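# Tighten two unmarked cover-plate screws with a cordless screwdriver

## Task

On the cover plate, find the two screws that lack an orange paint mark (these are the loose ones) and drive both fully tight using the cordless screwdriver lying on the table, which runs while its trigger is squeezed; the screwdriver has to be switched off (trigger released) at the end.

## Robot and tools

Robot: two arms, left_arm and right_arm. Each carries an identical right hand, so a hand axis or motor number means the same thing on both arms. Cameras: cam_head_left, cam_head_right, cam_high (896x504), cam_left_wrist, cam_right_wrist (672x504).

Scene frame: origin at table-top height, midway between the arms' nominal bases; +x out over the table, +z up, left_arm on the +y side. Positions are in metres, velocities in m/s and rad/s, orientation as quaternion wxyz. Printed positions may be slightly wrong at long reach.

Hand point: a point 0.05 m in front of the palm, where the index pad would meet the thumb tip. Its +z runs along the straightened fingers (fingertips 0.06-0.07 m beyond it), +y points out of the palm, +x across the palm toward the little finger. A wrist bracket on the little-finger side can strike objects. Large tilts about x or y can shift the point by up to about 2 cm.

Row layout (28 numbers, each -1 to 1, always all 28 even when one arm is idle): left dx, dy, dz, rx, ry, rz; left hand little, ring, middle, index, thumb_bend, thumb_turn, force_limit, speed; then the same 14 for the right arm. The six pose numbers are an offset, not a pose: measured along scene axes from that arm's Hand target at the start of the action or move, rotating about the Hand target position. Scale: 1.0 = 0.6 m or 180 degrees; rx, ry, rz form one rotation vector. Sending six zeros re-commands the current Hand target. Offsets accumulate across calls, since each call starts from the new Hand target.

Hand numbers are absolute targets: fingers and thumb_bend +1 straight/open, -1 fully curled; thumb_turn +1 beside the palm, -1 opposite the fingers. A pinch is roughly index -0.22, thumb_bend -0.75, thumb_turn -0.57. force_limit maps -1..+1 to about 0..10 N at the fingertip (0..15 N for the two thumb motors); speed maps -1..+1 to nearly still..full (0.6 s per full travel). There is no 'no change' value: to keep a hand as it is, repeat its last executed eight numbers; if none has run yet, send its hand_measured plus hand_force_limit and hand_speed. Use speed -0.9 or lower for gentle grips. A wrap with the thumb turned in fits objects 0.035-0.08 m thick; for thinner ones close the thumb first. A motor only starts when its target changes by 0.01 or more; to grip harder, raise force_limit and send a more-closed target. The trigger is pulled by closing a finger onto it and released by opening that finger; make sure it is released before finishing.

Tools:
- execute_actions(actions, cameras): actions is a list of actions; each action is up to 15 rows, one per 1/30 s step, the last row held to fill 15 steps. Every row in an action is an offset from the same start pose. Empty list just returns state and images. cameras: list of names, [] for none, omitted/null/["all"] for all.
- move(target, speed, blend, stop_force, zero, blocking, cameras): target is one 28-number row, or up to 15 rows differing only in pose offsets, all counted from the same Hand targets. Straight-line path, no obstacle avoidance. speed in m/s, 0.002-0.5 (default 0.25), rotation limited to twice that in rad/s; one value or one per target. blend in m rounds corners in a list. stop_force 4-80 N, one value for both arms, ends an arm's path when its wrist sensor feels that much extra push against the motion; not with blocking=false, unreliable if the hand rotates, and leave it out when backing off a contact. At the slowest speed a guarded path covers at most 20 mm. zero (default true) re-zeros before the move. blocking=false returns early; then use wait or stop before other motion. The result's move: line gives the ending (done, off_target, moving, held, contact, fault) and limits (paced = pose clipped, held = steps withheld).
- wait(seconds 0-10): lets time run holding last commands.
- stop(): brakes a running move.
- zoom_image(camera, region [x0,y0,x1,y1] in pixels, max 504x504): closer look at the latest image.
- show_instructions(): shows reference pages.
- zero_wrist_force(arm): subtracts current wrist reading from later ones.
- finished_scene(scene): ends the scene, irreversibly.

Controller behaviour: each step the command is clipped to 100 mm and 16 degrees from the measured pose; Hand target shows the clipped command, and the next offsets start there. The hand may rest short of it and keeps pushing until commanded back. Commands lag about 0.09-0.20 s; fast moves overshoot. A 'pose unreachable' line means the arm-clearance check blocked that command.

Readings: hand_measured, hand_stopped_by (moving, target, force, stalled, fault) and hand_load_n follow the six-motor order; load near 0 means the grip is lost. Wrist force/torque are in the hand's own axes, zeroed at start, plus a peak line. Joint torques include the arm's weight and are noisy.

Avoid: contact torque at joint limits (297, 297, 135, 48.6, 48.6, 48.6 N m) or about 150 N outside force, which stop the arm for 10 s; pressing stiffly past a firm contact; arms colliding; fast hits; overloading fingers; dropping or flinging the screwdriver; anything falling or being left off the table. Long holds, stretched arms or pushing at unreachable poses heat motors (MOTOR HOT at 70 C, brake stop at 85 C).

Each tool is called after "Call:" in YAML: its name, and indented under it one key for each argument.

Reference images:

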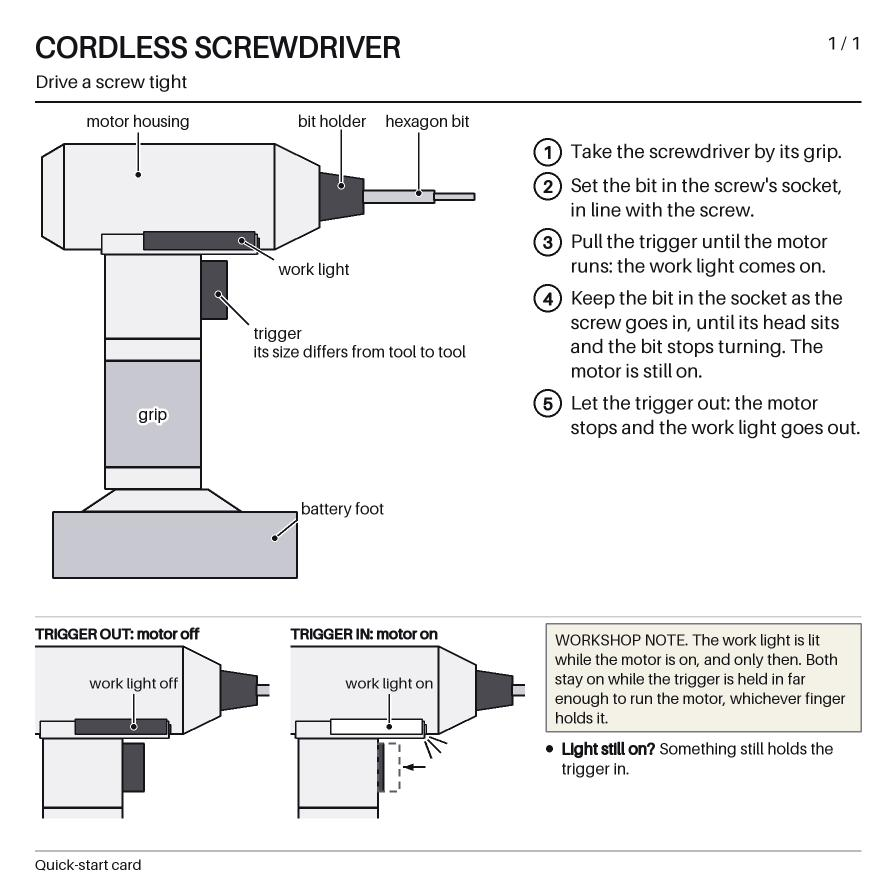

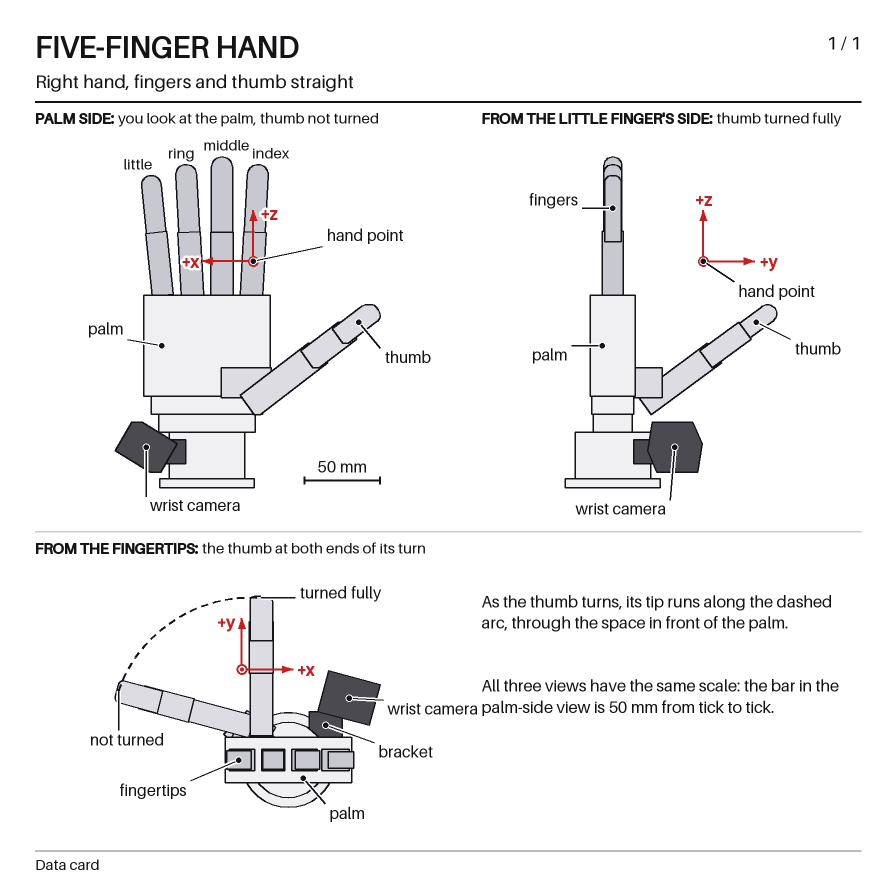

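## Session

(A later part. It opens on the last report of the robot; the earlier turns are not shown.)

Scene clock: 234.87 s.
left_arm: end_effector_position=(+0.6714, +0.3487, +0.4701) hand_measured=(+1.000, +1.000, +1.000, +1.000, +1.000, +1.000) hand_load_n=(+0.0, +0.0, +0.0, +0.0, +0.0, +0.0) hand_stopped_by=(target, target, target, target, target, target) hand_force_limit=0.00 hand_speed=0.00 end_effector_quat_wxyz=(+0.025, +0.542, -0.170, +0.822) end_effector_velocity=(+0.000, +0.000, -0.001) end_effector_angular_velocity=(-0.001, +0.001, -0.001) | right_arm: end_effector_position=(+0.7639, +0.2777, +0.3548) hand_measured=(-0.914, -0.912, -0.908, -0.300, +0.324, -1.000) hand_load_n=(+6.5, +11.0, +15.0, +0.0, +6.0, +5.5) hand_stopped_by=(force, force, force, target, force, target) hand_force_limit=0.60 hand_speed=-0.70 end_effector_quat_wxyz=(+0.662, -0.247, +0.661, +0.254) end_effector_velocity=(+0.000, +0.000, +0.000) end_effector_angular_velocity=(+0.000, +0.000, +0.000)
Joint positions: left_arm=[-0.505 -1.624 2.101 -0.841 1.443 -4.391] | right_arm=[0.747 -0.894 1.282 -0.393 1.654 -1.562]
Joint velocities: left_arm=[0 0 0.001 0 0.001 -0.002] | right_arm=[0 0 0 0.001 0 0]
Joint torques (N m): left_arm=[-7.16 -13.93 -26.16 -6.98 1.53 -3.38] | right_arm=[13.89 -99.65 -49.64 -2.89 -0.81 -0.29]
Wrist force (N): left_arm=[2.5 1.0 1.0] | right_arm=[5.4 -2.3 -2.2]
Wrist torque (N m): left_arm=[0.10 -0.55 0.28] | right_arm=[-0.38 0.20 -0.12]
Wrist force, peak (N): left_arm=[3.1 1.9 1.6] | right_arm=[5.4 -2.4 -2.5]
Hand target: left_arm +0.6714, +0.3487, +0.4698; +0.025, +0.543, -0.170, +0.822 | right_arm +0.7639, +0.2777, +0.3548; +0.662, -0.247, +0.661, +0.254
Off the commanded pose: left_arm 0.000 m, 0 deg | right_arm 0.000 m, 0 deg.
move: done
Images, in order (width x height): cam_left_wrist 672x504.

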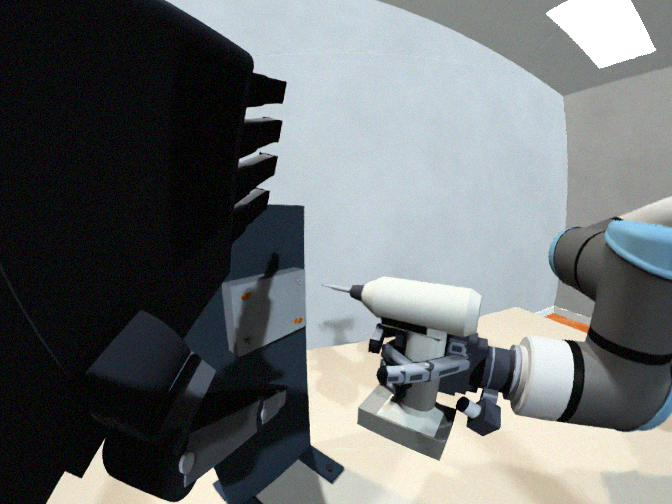

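Call:
move:
  target: [0,0,0,0,0,0,1,1,1,1,1,1,0,0,0.0273,0.0337,-0.0083,0.008,-0.0114,0,-1,-1,-1,-0.3,-1,-1,0.6,-0.7]
  speed: 0.06
  cameras: ["cam_left_wrist","cam_high"]

Call:
zoom_image:
  camera: "cam_left_wrist"
  region: [275, 250, 355, 310]

Call:
zoom_image:
  camera: "cam_high"
  region: [400, 140, 480, 240]

Scene clock: 236.33 s.
left_arm: end_effector_position=(+0.6714, +0.3487, +0.4698) hand_measured=(+1.000, +1.000, +1.000, +1.000, +1.000, +1.000) hand_load_n=(+0.0, +0.0, +0.0, +0.0, +0.0, +0.0) hand_stopped_by=(target, target, target, target, target, target) hand_force_limit=0.00 hand_speed=0.00 end_effector_quat_wxyz=(+0.025, +0.543, -0.170, +0.822) end_effector_velocity=(+0.000, +0.000, +0.001) end_effector_angular_velocity=(+0.000, -0.001, +0.000) | right_arm: end_effector_position=(+0.7803, +0.2980, +0.3499) hand_measured=(-0.914, -0.912, -0.908, -0.300, +0.324, -1.000) hand_load_n=(+6.5, +11.0, +15.0, +0.0, +6.5, +5.0) hand_stopped_by=(force, force, force, target, force, target) hand_force_limit=0.60 hand_speed=-0.70 end_effector_quat_wxyz=(+0.677, -0.243, +0.646, +0.258) end_effector_velocity=(-0.001, -0.001, -0.001) end_effector_angular_velocity=(-0.003, +0.004, +0.000)
Joint positions: left_arm=[-0.505 -1.624 2.101 -0.841 1.443 -4.391] | right_arm=[0.749 -0.847 1.231 -0.433 1.656 -1.57]
Joint velocities: left_arm=[0 -0.001 0 0 0.001 0.001] | right_arm=[0 -0.002 0.003 0.004 0 0.001]
Joint torques (N m): left_arm=[-13.23 -15.72 -31.92 -6.31 -0.99 -3.08] | right_arm=[11.08 -115.58 -41.25 -1.34 1.62 0.94]
Wrist force (N): left_arm=[2.5 1.0 0.6] | right_arm=[4.8 -2.5 -2.7]
Wrist torque (N m): left_arm=[0.13 -0.53 0.27] | right_arm=[-0.40 0.31 -0.15]
Wrist force, peak (N): left_arm=[2.5 1.6 1.2] | right_arm=[4.9 -2.4 -3.2]
Hand target: left_arm +0.6714, +0.3487, +0.4698; +0.025, +0.543, -0.170, +0.822 | right_arm +0.7803, +0.2979, +0.3499; +0.677, -0.243, +0.646, +0.258
Off the commanded pose: left_arm 0.000 m, 0 deg | right_arm 0.000 m, 0 deg.
move: done
Images, in order (width x height): cam_high 896x504, cam_left_wrist 672x504.

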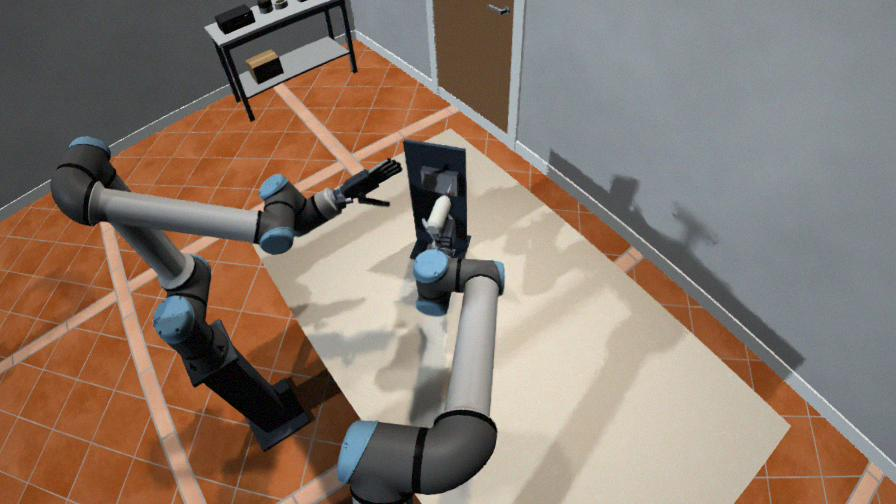

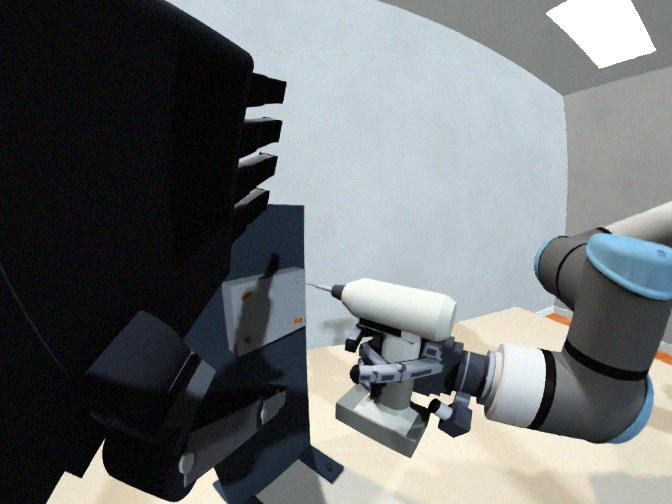

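Scaled by 6.300 from the camera's 672x504 image, which has a finer 960x720 frame.

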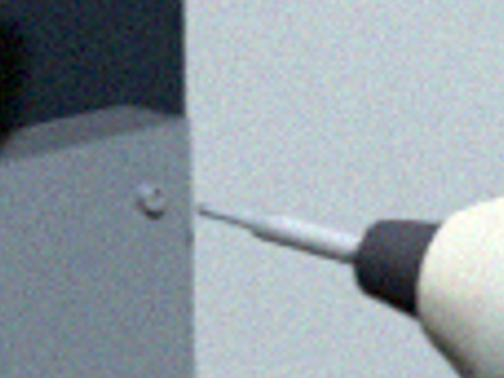

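Scaled by 5.040.

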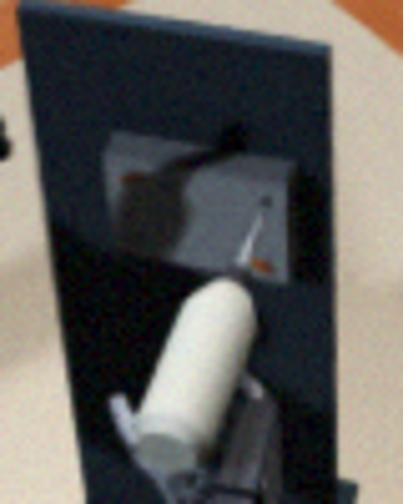

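Call:
move:
  target: [0.0383,0.1767,-0.1,0,0,0,1,1,1,1,1,1,0,0,0,0,0,0,0,0,-1,-1,-1,-0.3,-1,-1,0.6,-0.7]
  speed: 0.12
  cameras: ["cam_left_wrist","cam_right_wrist"]

Call:
zoom_image:
  camera: "cam_left_wrist"
  region: [350, 210, 430, 270]

Call:
zoom_image:
  camera: "cam_right_wrist"
  region: [310, 140, 430, 260]

Scene clock: 237.97 s.
left_arm: end_effector_position=(+0.6944, +0.4549, +0.4096) hand_measured=(+1.000, +1.000, +1.000, +1.000, +1.000, +1.000) hand_load_n=(+0.0, +0.0, +0.0, +0.0, +0.0, +0.0) hand_stopped_by=(target, target, target, target, target, target) hand_force_limit=0.00 hand_speed=0.00 end_effector_quat_wxyz=(+0.025, +0.543, -0.170, +0.822) end_effector_velocity=(+0.000, +0.000, +0.000) end_effector_angular_velocity=(+0.001, +0.000, +0.001) | right_arm: end_effector_position=(+0.7803, +0.2979, +0.3499) hand_measured=(-0.914, -0.912, -0.908, -0.300, +0.324, -1.000) hand_load_n=(+6.5, +10.5, +15.0, +0.0, +6.5, +5.5) hand_stopped_by=(force, force, force, target, force, target) hand_force_limit=0.60 hand_speed=-0.70 end_effector_quat_wxyz=(+0.677, -0.243, +0.646, +0.258) end_effector_velocity=(+0.000, +0.000, +0.000) end_effector_angular_velocity=(+0.000, +0.000, +0.000)
Joint positions: left_arm=[-0.301 -1.534 2.134 -0.962 1.634 -4.463] | right_arm=[0.749 -0.847 1.231 -0.433 1.656 -1.57]
Joint velocities: left_arm=[0.001 0 -0.001 0 0 0.001] | right_arm=[0 0 0 0 0 0]
Joint torques (N m): left_arm=[5.99 -50.75 -50.96 -0.5 -1.05 3.75] | right_arm=[-10.77 -114.75 -42.74 -2.47 -0.16 2.19]
Wrist force (N): left_arm=[2.3 1.2 0.5] | right_arm=[4.7 -2.3 -2.8]
Wrist torque (N m): left_arm=[0.17 -0.50 0.29] | right_arm=[-0.37 0.32 -0.15]
Wrist force, peak (N): left_arm=[3.5 2.1 1.6] | right_arm=[5.1 -2.2 -3.0]
Hand target: left_arm +0.6945, +0.4549, +0.4098; +0.025, +0.543, -0.170, +0.822 | right_arm +0.7803, +0.2979, +0.3499; +0.677, -0.243, +0.646, +0.258
Off the commanded pose: left_arm 0.000 m, 0 deg | right_arm 0.000 m, 0 deg.
move: done
Images, in order (width x height): cam_left_wrist 672x504, cam_right_wrist 672x504.

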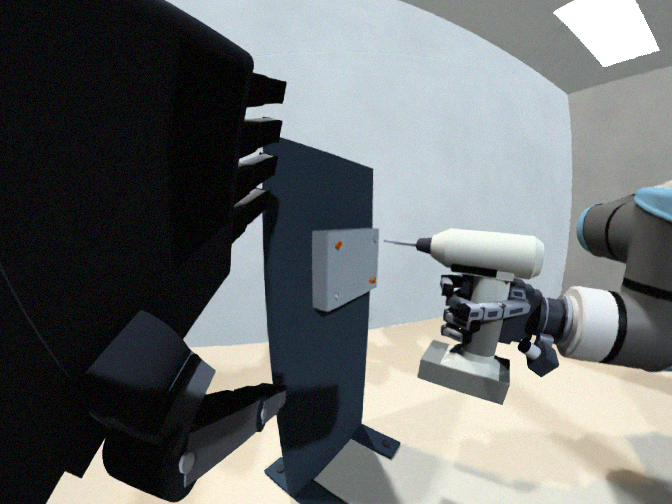

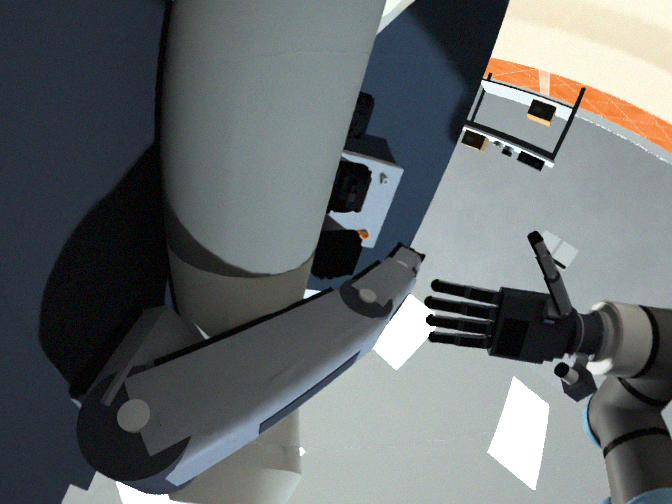

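Scaled by 6.300 from the camera's 672x504 image, which has a finer 960x720 frame.

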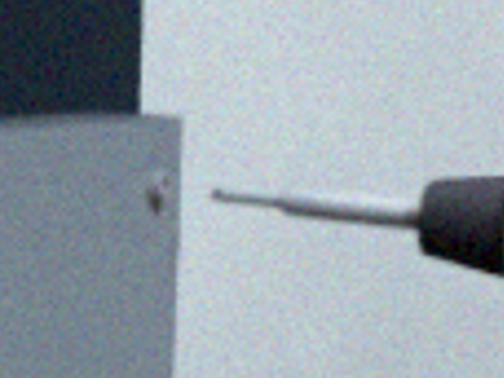

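Scaled by 4.200 from the camera's 672x504 image, which has a finer 960x720 frame.

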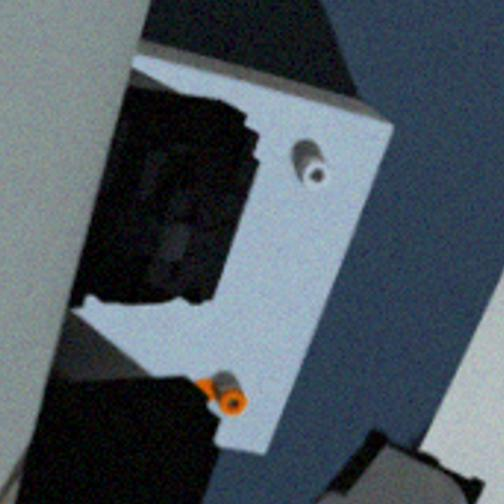

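Call:
move:
  target: [0,0,0,0,0,0,1,1,1,1,1,1,0,0,0.0113,0.0079,-0.0017,0,0,0,-1,-1,-1,-0.3,-1,-1,0.6,-0.7]
  speed: 0.03
  stop_force: 8
  cameras: ["cam_left_wrist","cam_high"]

Call:
zoom_image:
  camera: "cam_left_wrist"
  region: [360, 220, 400, 250]

Call:
zoom_image:
  camera: "cam_high"
  region: [430, 165, 470, 215]

Scene clock: 240.00 s.
left_arm: end_effector_position=(+0.6945, +0.4549, +0.4099) hand_measured=(+1.000, +1.000, +1.000, +1.000, +1.000, +1.000) hand_load_n=(+0.0, +0.0, +0.0, +0.0, +0.0, +0.0) hand_stopped_by=(target, target, target, target, target, target) hand_force_limit=0.00 hand_speed=0.00 end_effector_quat_wxyz=(+0.025, +0.543, -0.170, +0.822) end_effector_velocity=(+0.000, -0.001, +0.000) end_effector_angular_velocity=(-0.001, +0.001, -0.002) | right_arm: end_effector_position=(+0.7871, +0.3026, +0.3488) hand_measured=(-0.914, -0.912, -0.908, -0.300, +0.324, -1.000) hand_load_n=(+6.5, +11.0, +15.0, +0.0, +6.5, +5.5) hand_stopped_by=(force, force, force, target, force, target) hand_force_limit=0.60 hand_speed=-0.70 end_effector_quat_wxyz=(+0.677, -0.243, +0.646, +0.258) end_effector_velocity=(+0.000, +0.000, -0.001) end_effector_angular_velocity=(-0.001, +0.001, +0.000)
Joint positions: left_arm=[-0.301 -1.534 2.134 -0.962 1.634 -4.463] | right_arm=[0.747 -0.834 1.21 -0.424 1.654 -1.57]
Joint velocities: left_arm=[-0.001 0 0 0 0 -0.001] | right_arm=[0 0.001 0 0 0 0]
Joint torques (N m): left_arm=[10.39 -51.55 -46.36 -1.08 1.12 3.97] | right_arm=[4.12 -123.83 -42.17 -6.8 0.98 1.77]
Wrist force (N): left_arm=[2.3 1.0 0.7] | right_arm=[4.9 -2.3 -2.9]
Wrist torque (N m): left_arm=[0.13 -0.51 0.28] | right_arm=[-0.36 0.30 -0.13]
Wrist force, peak (N): left_arm=[2.7 1.1 0.7] | right_arm=[5.2 -2.4 -2.9]
Hand target: left_arm +0.6945, +0.4549, +0.4098; +0.025, +0.543, -0.170, +0.822 | right_arm +0.7871, +0.3027, +0.3488; +0.677, -0.243, +0.646, +0.258
Off the commanded pose: left_arm 0.000 m, 0 deg | right_arm 0.000 m, 0 deg.
move: done
Images, in order (width x height): cam_high 896x504, cam_left_wrist 672x504.

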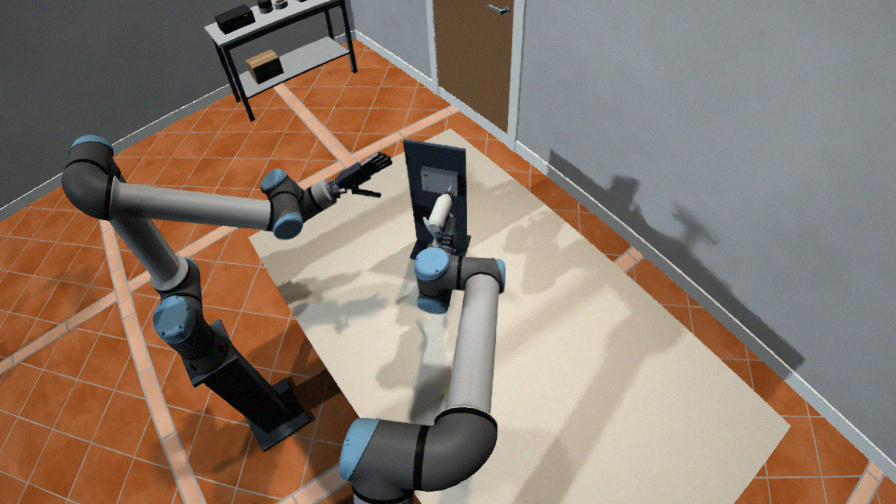

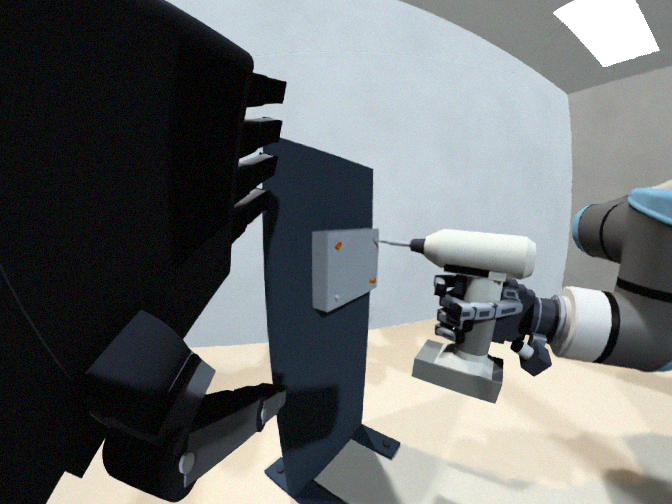

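Scaled by 12.600 from the camera's 672x504 image, which has a finer 960x720 frame.

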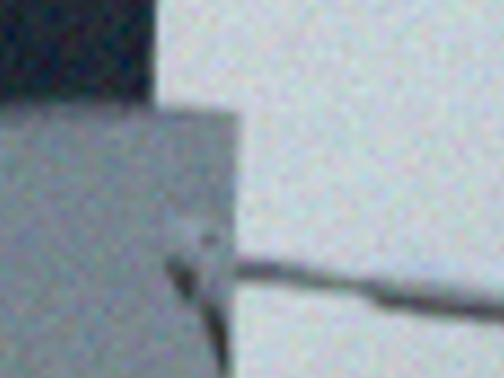

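Scaled by 10.080.

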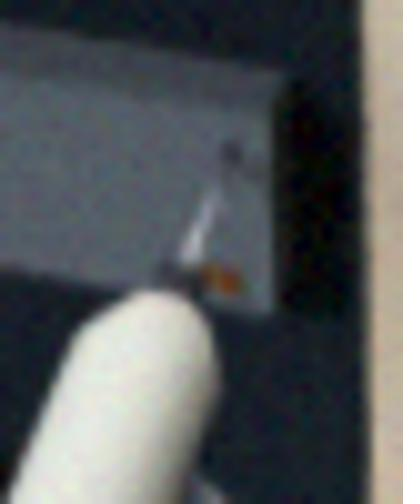

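Call:
move:
  target: [0.158,-0.0477,-0.0258,0,0,0,-1,-1,-1,-1,1,1,0,0.5,0,0,0,0,0,0,-1,-1,-1,-0.3,-1,-1,0.6,-0.7]
  speed: 0.12
  cameras: ["cam_left_wrist","cam_head_left"]

Call:
zoom_image:
  camera: "cam_left_wrist"
  region: [360, 200, 440, 260]

Scene clock: 241.77 s.
left_arm: end_effector_position=(+0.7892, +0.4261, +0.3941) hand_measured=(-1.000, -1.000, -1.000, -1.000, +1.000, +1.000) hand_load_n=(+0.0, +0.0, +0.0, +0.0, +0.0, +0.0) hand_stopped_by=(target, target, target, target, target, target) hand_force_limit=0.00 hand_speed=0.50 end_effector_quat_wxyz=(+0.025, +0.543, -0.170, +0.822) end_effector_velocity=(+0.000, +0.000, +0.000) end_effector_angular_velocity=(+0.000, +0.000, +0.000) | right_arm: end_effector_position=(+0.7871, +0.3027, +0.3488) hand_measured=(-0.914, -0.912, -0.908, -0.300, +0.324, -1.000) hand_load_n=(+6.5, +11.0, +15.0, +0.0, +6.5, +5.5) hand_stopped_by=(force, force, force, target, force, target) hand_force_limit=0.60 hand_speed=-0.70 end_effector_quat_wxyz=(+0.677, -0.243, +0.646, +0.258) end_effector_velocity=(+0.000, +0.000, +0.001) end_effector_angular_velocity=(+0.001, -0.001, -0.001)
Joint positions: left_arm=[-0.305 -1.368 1.976 -0.97 1.63 -4.462] | right_arm=[0.747 -0.834 1.21 -0.424 1.654 -1.57]
Joint velocities: left_arm=[0 0 0 0 0 0] | right_arm=[0 -0.001 0 0 0 0]
Joint torques (N m): left_arm=[2 -54.22 -27.43 -1.21 0.18 2.87] | right_arm=[12.53 -122.9 -46.16 -5.45 0.96 1.56]
Wrist force (N): left_arm=[2.6 1.7 0.7] | right_arm=[4.8 -2.2 -2.9]
Wrist torque (N m): left_arm=[0.22 -0.53 0.32] | right_arm=[-0.33 0.32 -0.14]
Wrist force, peak (N): left_arm=[3.1 1.3 -0.4] | right_arm=[5.5 -2.4 -3.1]
Hand target: left_arm +0.7892, +0.4262, +0.3941; +0.025, +0.543, -0.170, +0.822 | right_arm +0.7871, +0.3027, +0.3488; +0.677, -0.243, +0.646, +0.258
Off the commanded pose: left_arm 0.000 m, 0 deg | right_arm 0.000 m, 0 deg.
move: done
Images, in order (width x height): cam_head_left 896x504, cam_left_wrist 672x504.

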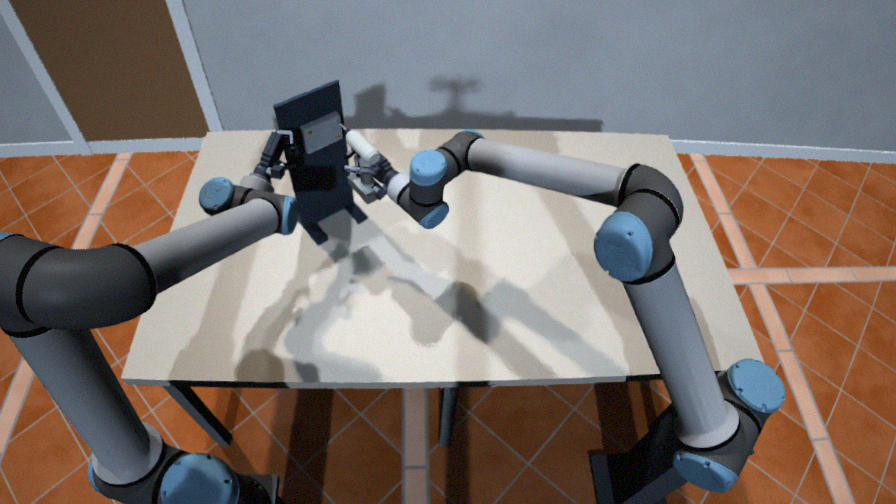

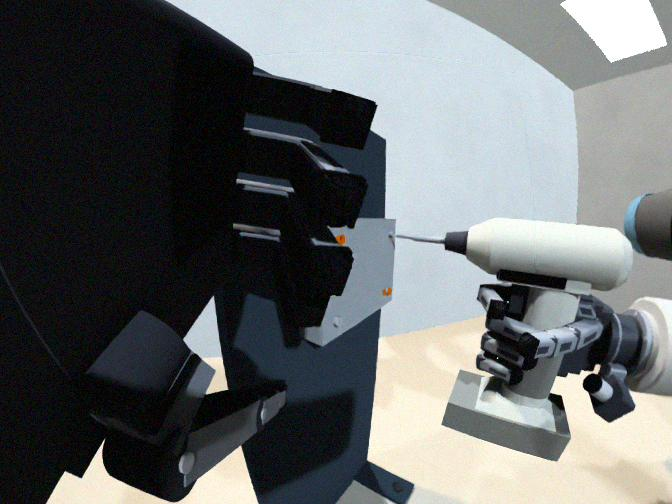

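Scaled by 6.300 from the camera's 672x504 image, which has a finer 960x720 frame.

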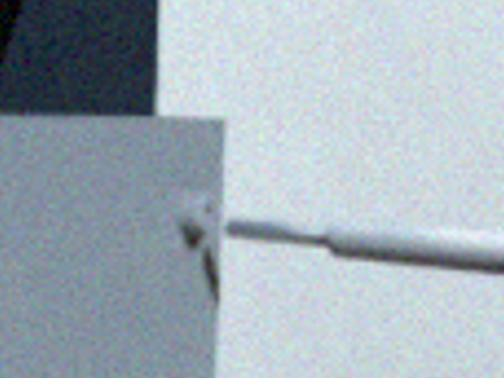

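Call:
zoom_image:
  camera: "cam_left_wrist"
  region: [380, 222, 400, 242]

Call:
zoom_image:
  camera: "cam_left_wrist"
  region: [320, 280, 400, 340]

Scaled by 25.200 from the camera's 672x504 image, which has a finer 960x720 frame.

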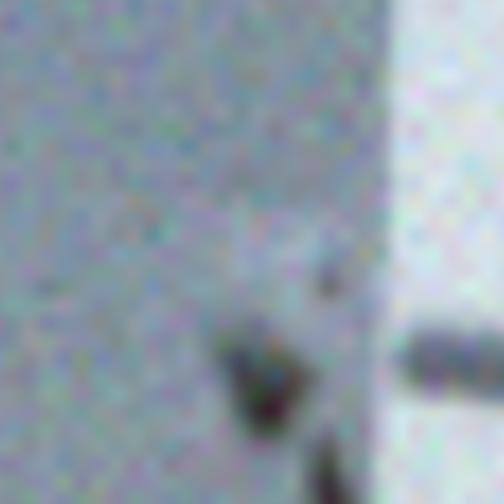

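Scaled by 6.300 from the camera's 672x504 image, which has a finer 960x720 frame.

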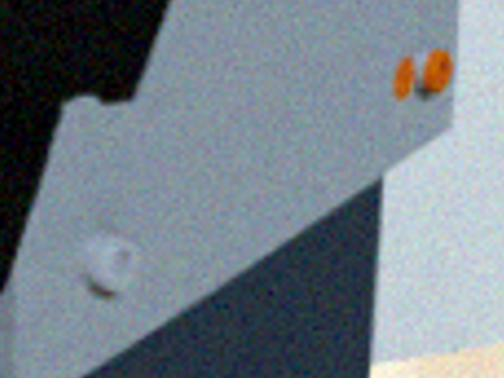

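Call:
move:
  target: [-0.1487,-0.0437,0.1098,0,0,0,-1,-1,-1,-1,1,1,0,0.5,0,0,0,0,0,0,-1,-1,-1,-0.3,-1,-1,0.6,-0.7]
  speed: 0.12
  cameras: ["cam_left_wrist","cam_head_left"]

Call:
zoom_image:
  camera: "cam_left_wrist"
  region: [310, 240, 370, 285]

Scene clock: 244.27 s.
left_arm: end_effector_position=(+0.7000, +0.3999, +0.4600) hand_measured=(-1.000, -1.000, -1.000, -1.000, +1.000, +1.000) hand_load_n=(+0.0, +0.0, +0.0, +0.0, +0.0, -0.5) hand_stopped_by=(target, target, target, target, target, target) hand_force_limit=0.00 hand_speed=0.50 end_effector_quat_wxyz=(+0.025, +0.543, -0.170, +0.822) end_effector_velocity=(+0.000, +0.001, +0.000) end_effector_angular_velocity=(+0.000, -0.001, +0.001) | right_arm: end_effector_position=(+0.7871, +0.3027, +0.3488) hand_measured=(-0.914, -0.912, -0.908, -0.300, +0.324, -1.000) hand_load_n=(+6.5, +11.0, +15.0, +0.0, +6.5, +5.5) hand_stopped_by=(force, force, force, target, force, target) hand_force_limit=0.60 hand_speed=-0.70 end_effector_quat_wxyz=(+0.677, -0.243, +0.646, +0.258) end_effector_velocity=(+0.000, +0.000, +0.000) end_effector_angular_velocity=(+0.000, +0.000, +0.000)
Joint positions: left_arm=[-0.395 -1.574 2.072 -0.859 1.546 -4.43] | right_arm=[0.747 -0.834 1.21 -0.424 1.654 -1.57]
Joint velocities: left_arm=[0.001 0 -0.001 0 0.001 0] | right_arm=[0 0 0 0 0 0]
Joint torques (N m): left_arm=[2.28 -41.38 -51.51 -6.24 2.54 -3.38] | right_arm=[12.98 -121.89 -51.17 -3.82 1.21 1.1]
Wrist force (N): left_arm=[2.5 1.2 0.8] | right_arm=[4.7 -2.1 -2.6]
Wrist torque (N m): left_arm=[0.14 -0.51 0.30] | right_arm=[-0.35 0.32 -0.14]
Wrist force, peak (N): left_arm=[3.8 0.8 0.0] | right_arm=[5.2 -2.6 -3.0]
Hand target: left_arm +0.7000, +0.3999, +0.4602; +0.025, +0.543, -0.170, +0.822 | right_arm +0.7871, +0.3027, +0.3488; +0.677, -0.243, +0.646, +0.258
Off the commanded pose: left_arm 0.000 m, 0 deg | right_arm 0.000 m, 0 deg.
move: done
Images, in order (width x height): cam_head_left 896x504, cam_left_wrist 672x504.

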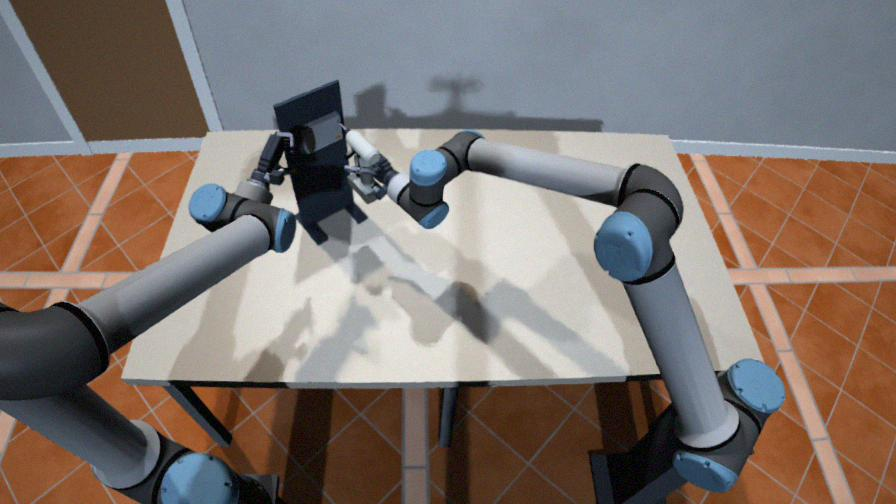

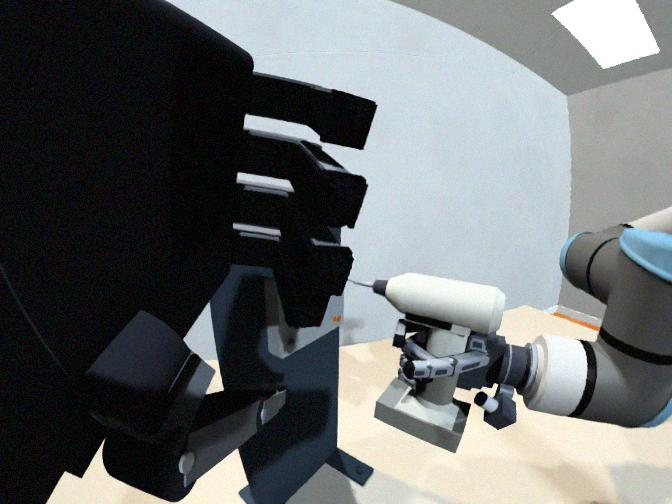

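Scaled by 8.400 from the camera's 672x504 image, which has a finer 960x720 frame.

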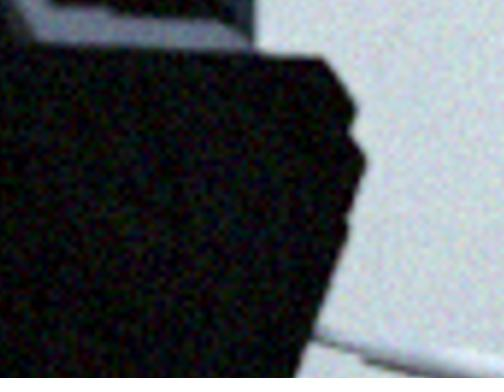

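Call:
move:
  target: [0,0,0,0,0,0,1,1,1,1,1,1,0,1,0,0,0,0,0,0,-1,-1,-1,-0.3,-1,-1,0.6,-0.7]
  speed: 0.12
  cameras: ["cam_left_wrist","cam_head_left"]

Call:
zoom_image:
  camera: "cam_left_wrist"
  region: [310, 255, 370, 300]

Call:
zoom_image:
  camera: "cam_left_wrist"
  region: [330, 265, 350, 285]

Scene clock: 245.30 s.
left_arm: end_effector_position=(+0.7000, +0.3999, +0.4602) hand_measured=(+1.000, +1.000, +1.000, +1.000, +1.000, +1.000) hand_load_n=(+0.0, +0.0, +0.0, +0.0, +0.0, +0.0) hand_stopped_by=(target, target, target, target, target, target) hand_force_limit=0.00 hand_speed=1.00 end_effector_quat_wxyz=(+0.025, +0.543, -0.170, +0.822) end_effector_velocity=(+0.000, -0.001, +0.001) end_effector_angular_velocity=(-0.002, +0.000, -0.002) | right_arm: end_effector_position=(+0.7871, +0.3027, +0.3488) hand_measured=(-0.914, -0.912, -0.908, -0.300, +0.324, -1.000) hand_load_n=(+6.5, +11.0, +15.0, +0.0, +6.0, +5.5) hand_stopped_by=(force, force, force, target, force, target) hand_force_limit=0.60 hand_speed=-0.70 end_effector_quat_wxyz=(+0.677, -0.243, +0.646, +0.258) end_effector_velocity=(+0.000, +0.000, -0.001) end_effector_angular_velocity=(+0.000, +0.000, +0.000)
Joint positions: left_arm=[-0.395 -1.574 2.071 -0.859 1.546 -4.43] | right_arm=[0.747 -0.834 1.21 -0.424 1.654 -1.57]
Joint velocities: left_arm=[-0.001 -0.001 0 0 0 -0.002] | right_arm=[0 0 0 0 0 0]
Joint torques (N m): left_arm=[8.87 -48.26 -50.52 -6.47 2.54 -3.46] | right_arm=[12.44 -121.13 -50.94 -3.15 0.97 0.84]
Wrist force (N): left_arm=[2.1 1.1 0.8] | right_arm=[5.0 -2.4 -2.7]
Wrist torque (N m): left_arm=[0.13 -0.47 0.25] | right_arm=[-0.39 0.29 -0.13]
Wrist force, peak (N): left_arm=[2.7 1.2 0.8] | right_arm=[5.1 -2.3 -3.2]
Hand target: left_arm +0.7000, +0.3999, +0.4602; +0.025, +0.543, -0.170, +0.822 | right_arm +0.7871, +0.3027, +0.3488; +0.677, -0.243, +0.646, +0.258
Off the commanded pose: left_arm 0.000 m, 0 deg | right_arm 0.000 m, 0 deg.
move: done
Images, in order (width x height): cam_head_left 896x504, cam_left_wrist 672x504.

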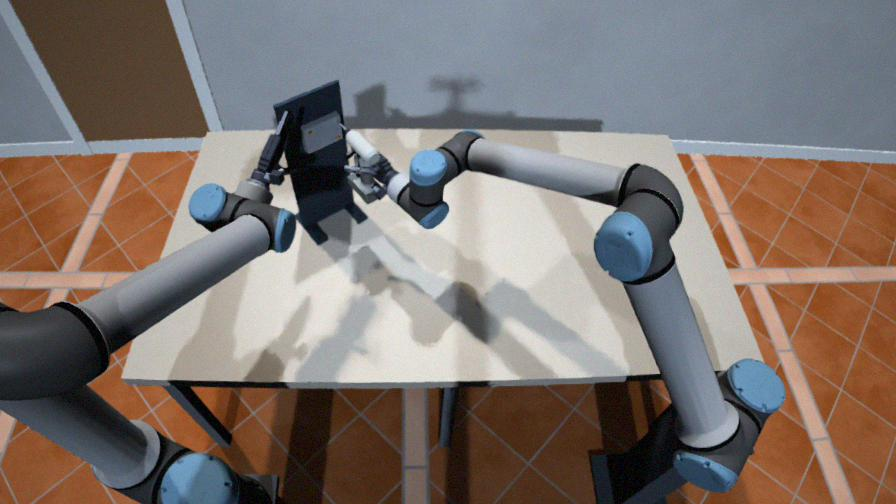

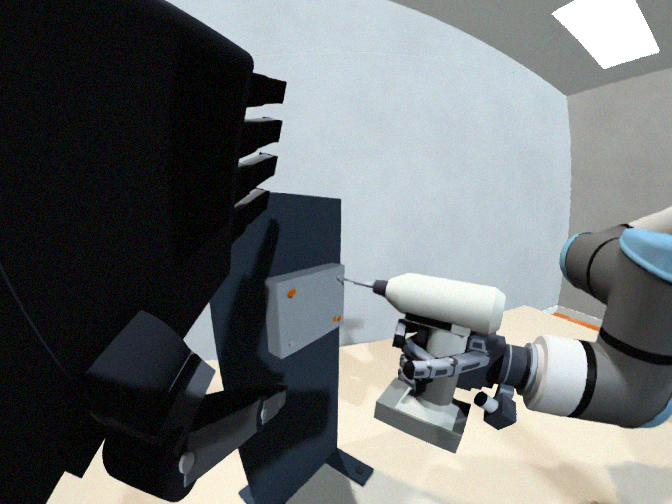

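Scaled by 8.400 from the camera's 672x504 image, which has a finer 960x720 frame.

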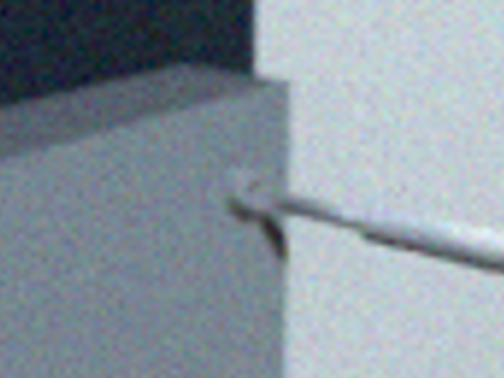

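Scaled by 25.200 from the camera's 672x504 image, which has a finer 960x720 frame.

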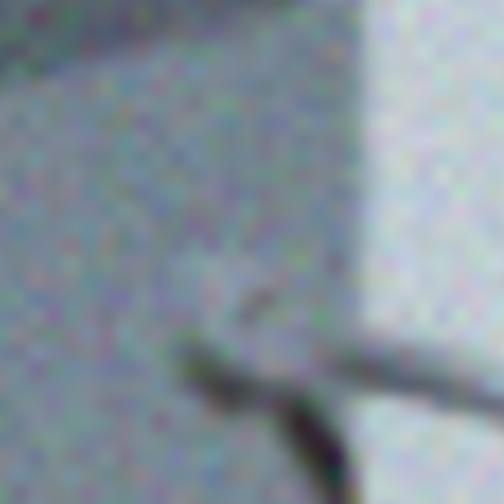

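Call:
move:
  target: [0,0,0,0,0,0,1,1,1,1,1,1,0,1,-0.0046,0.0008,0.006,0,0,0,-1,-1,-1,-0.3,-1,-1,0.6,-0.7]
  speed: 0.02
  cameras: ["cam_left_wrist","cam_high","cam_head_left","cam_head_right"]

Call:
zoom_image:
  camera: "cam_left_wrist"
  region: [325, 260, 355, 290]

Call:
zoom_image:
  camera: "cam_high"
  region: [440, 170, 465, 200]

Call:
zoom_image:
  camera: "cam_head_left"
  region: [320, 100, 370, 150]

Call:
zoom_image:
  camera: "cam_head_right"
  region: [325, 105, 375, 155]

Scene clock: 246.40 s.
left_arm: end_effector_position=(+0.7000, +0.3999, +0.4602) hand_measured=(+1.000, +1.000, +1.000, +1.000, +1.000, +1.000) hand_load_n=(+0.0, +0.0, +0.0, +0.0, +0.0, +0.0) hand_stopped_by=(target, target, target, target, target, target) hand_force_limit=0.00 hand_speed=1.00 end_effector_quat_wxyz=(+0.025, +0.543, -0.170, +0.822) end_effector_velocity=(+0.000, +0.001, +0.000) end_effector_angular_velocity=(+0.001, +0.000, +0.001) | right_arm: end_effector_position=(+0.7843, +0.3031, +0.3525) hand_measured=(-0.914, -0.912, -0.908, -0.300, +0.324, -1.000) hand_load_n=(+6.5, +11.0, +15.0, +0.0, +6.5, +5.5) hand_stopped_by=(force, force, force, target, force, target) hand_force_limit=0.60 hand_speed=-0.70 end_effector_quat_wxyz=(+0.677, -0.243, +0.646, +0.258) end_effector_velocity=(+0.000, +0.000, +0.001) end_effector_angular_velocity=(+0.000, -0.001, +0.000)
Joint positions: left_arm=[-0.395 -1.574 2.071 -0.859 1.546 -4.43] | right_arm=[0.75 -0.838 1.21 -0.421 1.657 -1.57]
Joint velocities: left_arm=[0.001 0 0 0 0 0.001] | right_arm=[0 -0.001 0 0 0 0]
Joint torques (N m): left_arm=[7.59 -49.76 -47.24 -6.21 2.41 -3.65] | right_arm=[7.04 -110.45 -41.16 -3.02 1.51 -1.4]
Wrist force (N): left_arm=[2.2 1.2 0.8] | right_arm=[4.7 -2.2 -2.8]
Wrist torque (N m): left_arm=[0.14 -0.48 0.25] | right_arm=[-0.35 0.33 -0.14]
Wrist force, peak (N): left_arm=[2.3 1.4 0.9] | right_arm=[5.0 -2.6 -3.3]
Hand target: left_arm +0.7000, +0.3999, +0.4602; +0.025, +0.543, -0.170, +0.822 | right_arm +0.7843, +0.3031, +0.3524; +0.677, -0.243, +0.646, +0.258
Off the commanded pose: left_arm 0.000 m, 0 deg | right_arm 0.000 m, 0 deg.
move: done
Images, in order (width x height): cam_head_left 896x504, cam_head_right 896x504, cam_high 896x504, cam_left_wrist 672x504.

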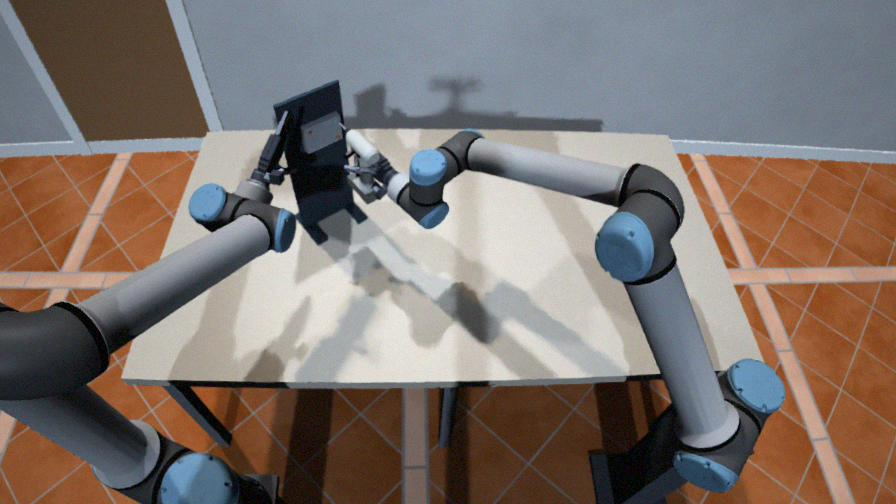

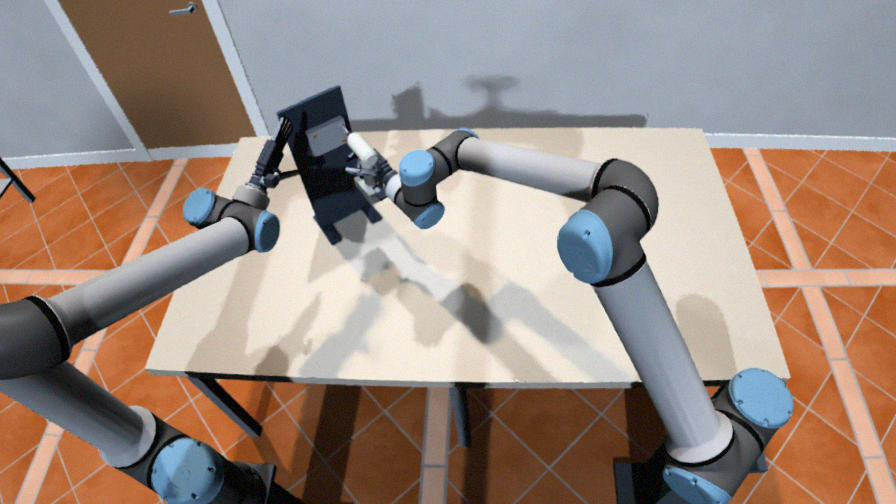

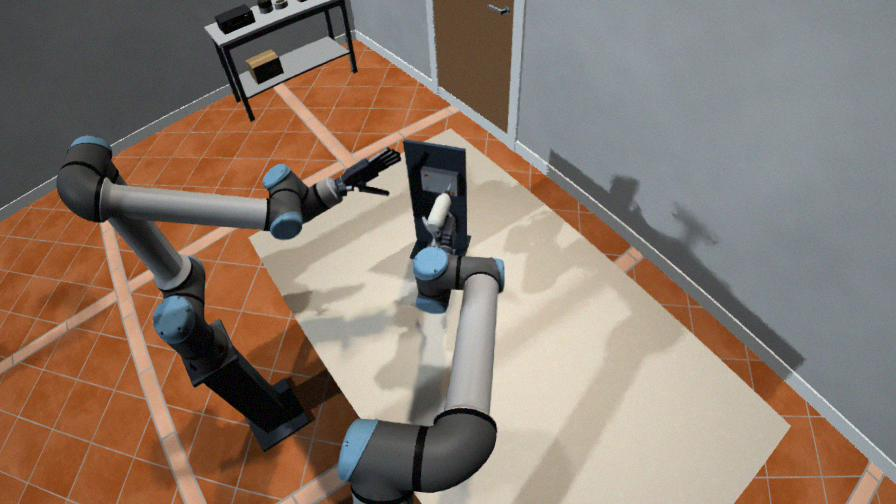

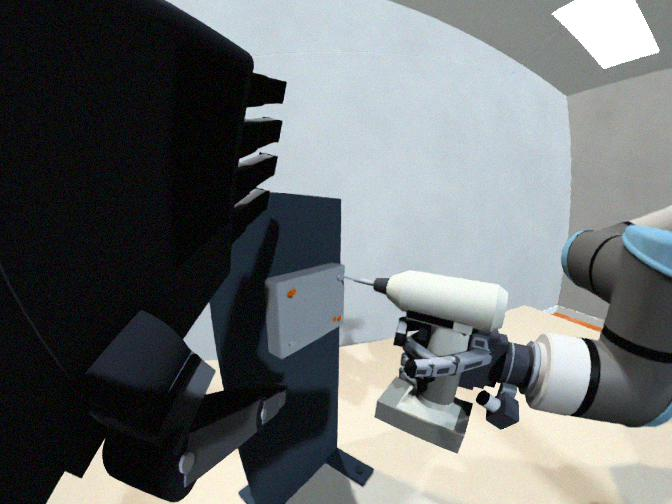

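Scaled by 16.800 from the camera's 672x504 image, which has a finer 960x720 frame.

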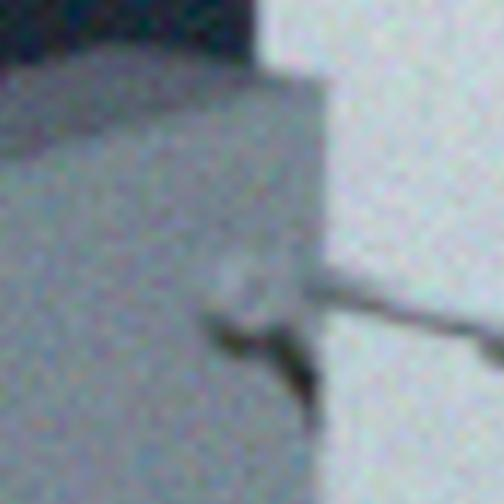

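Scaled by 16.800.

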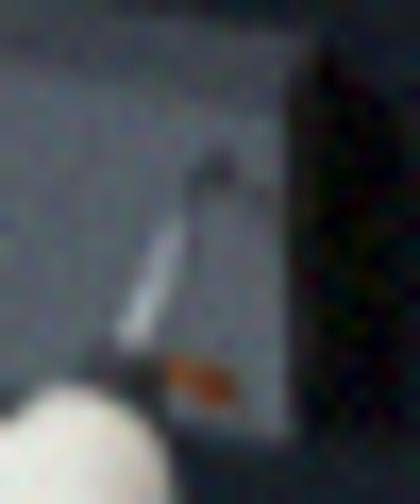

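Scaled by 10.080.

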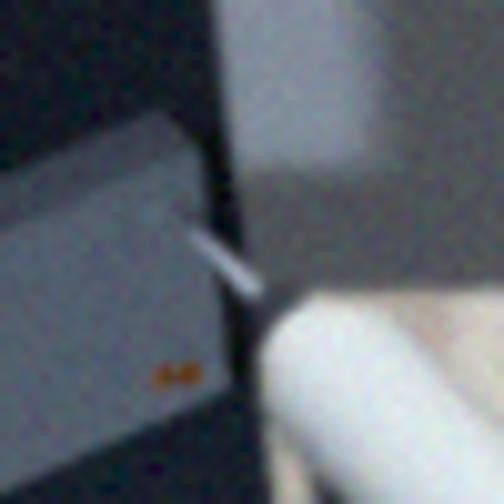

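Scaled by 10.080.

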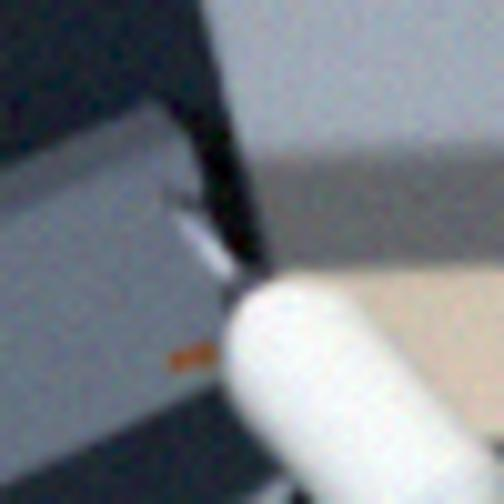

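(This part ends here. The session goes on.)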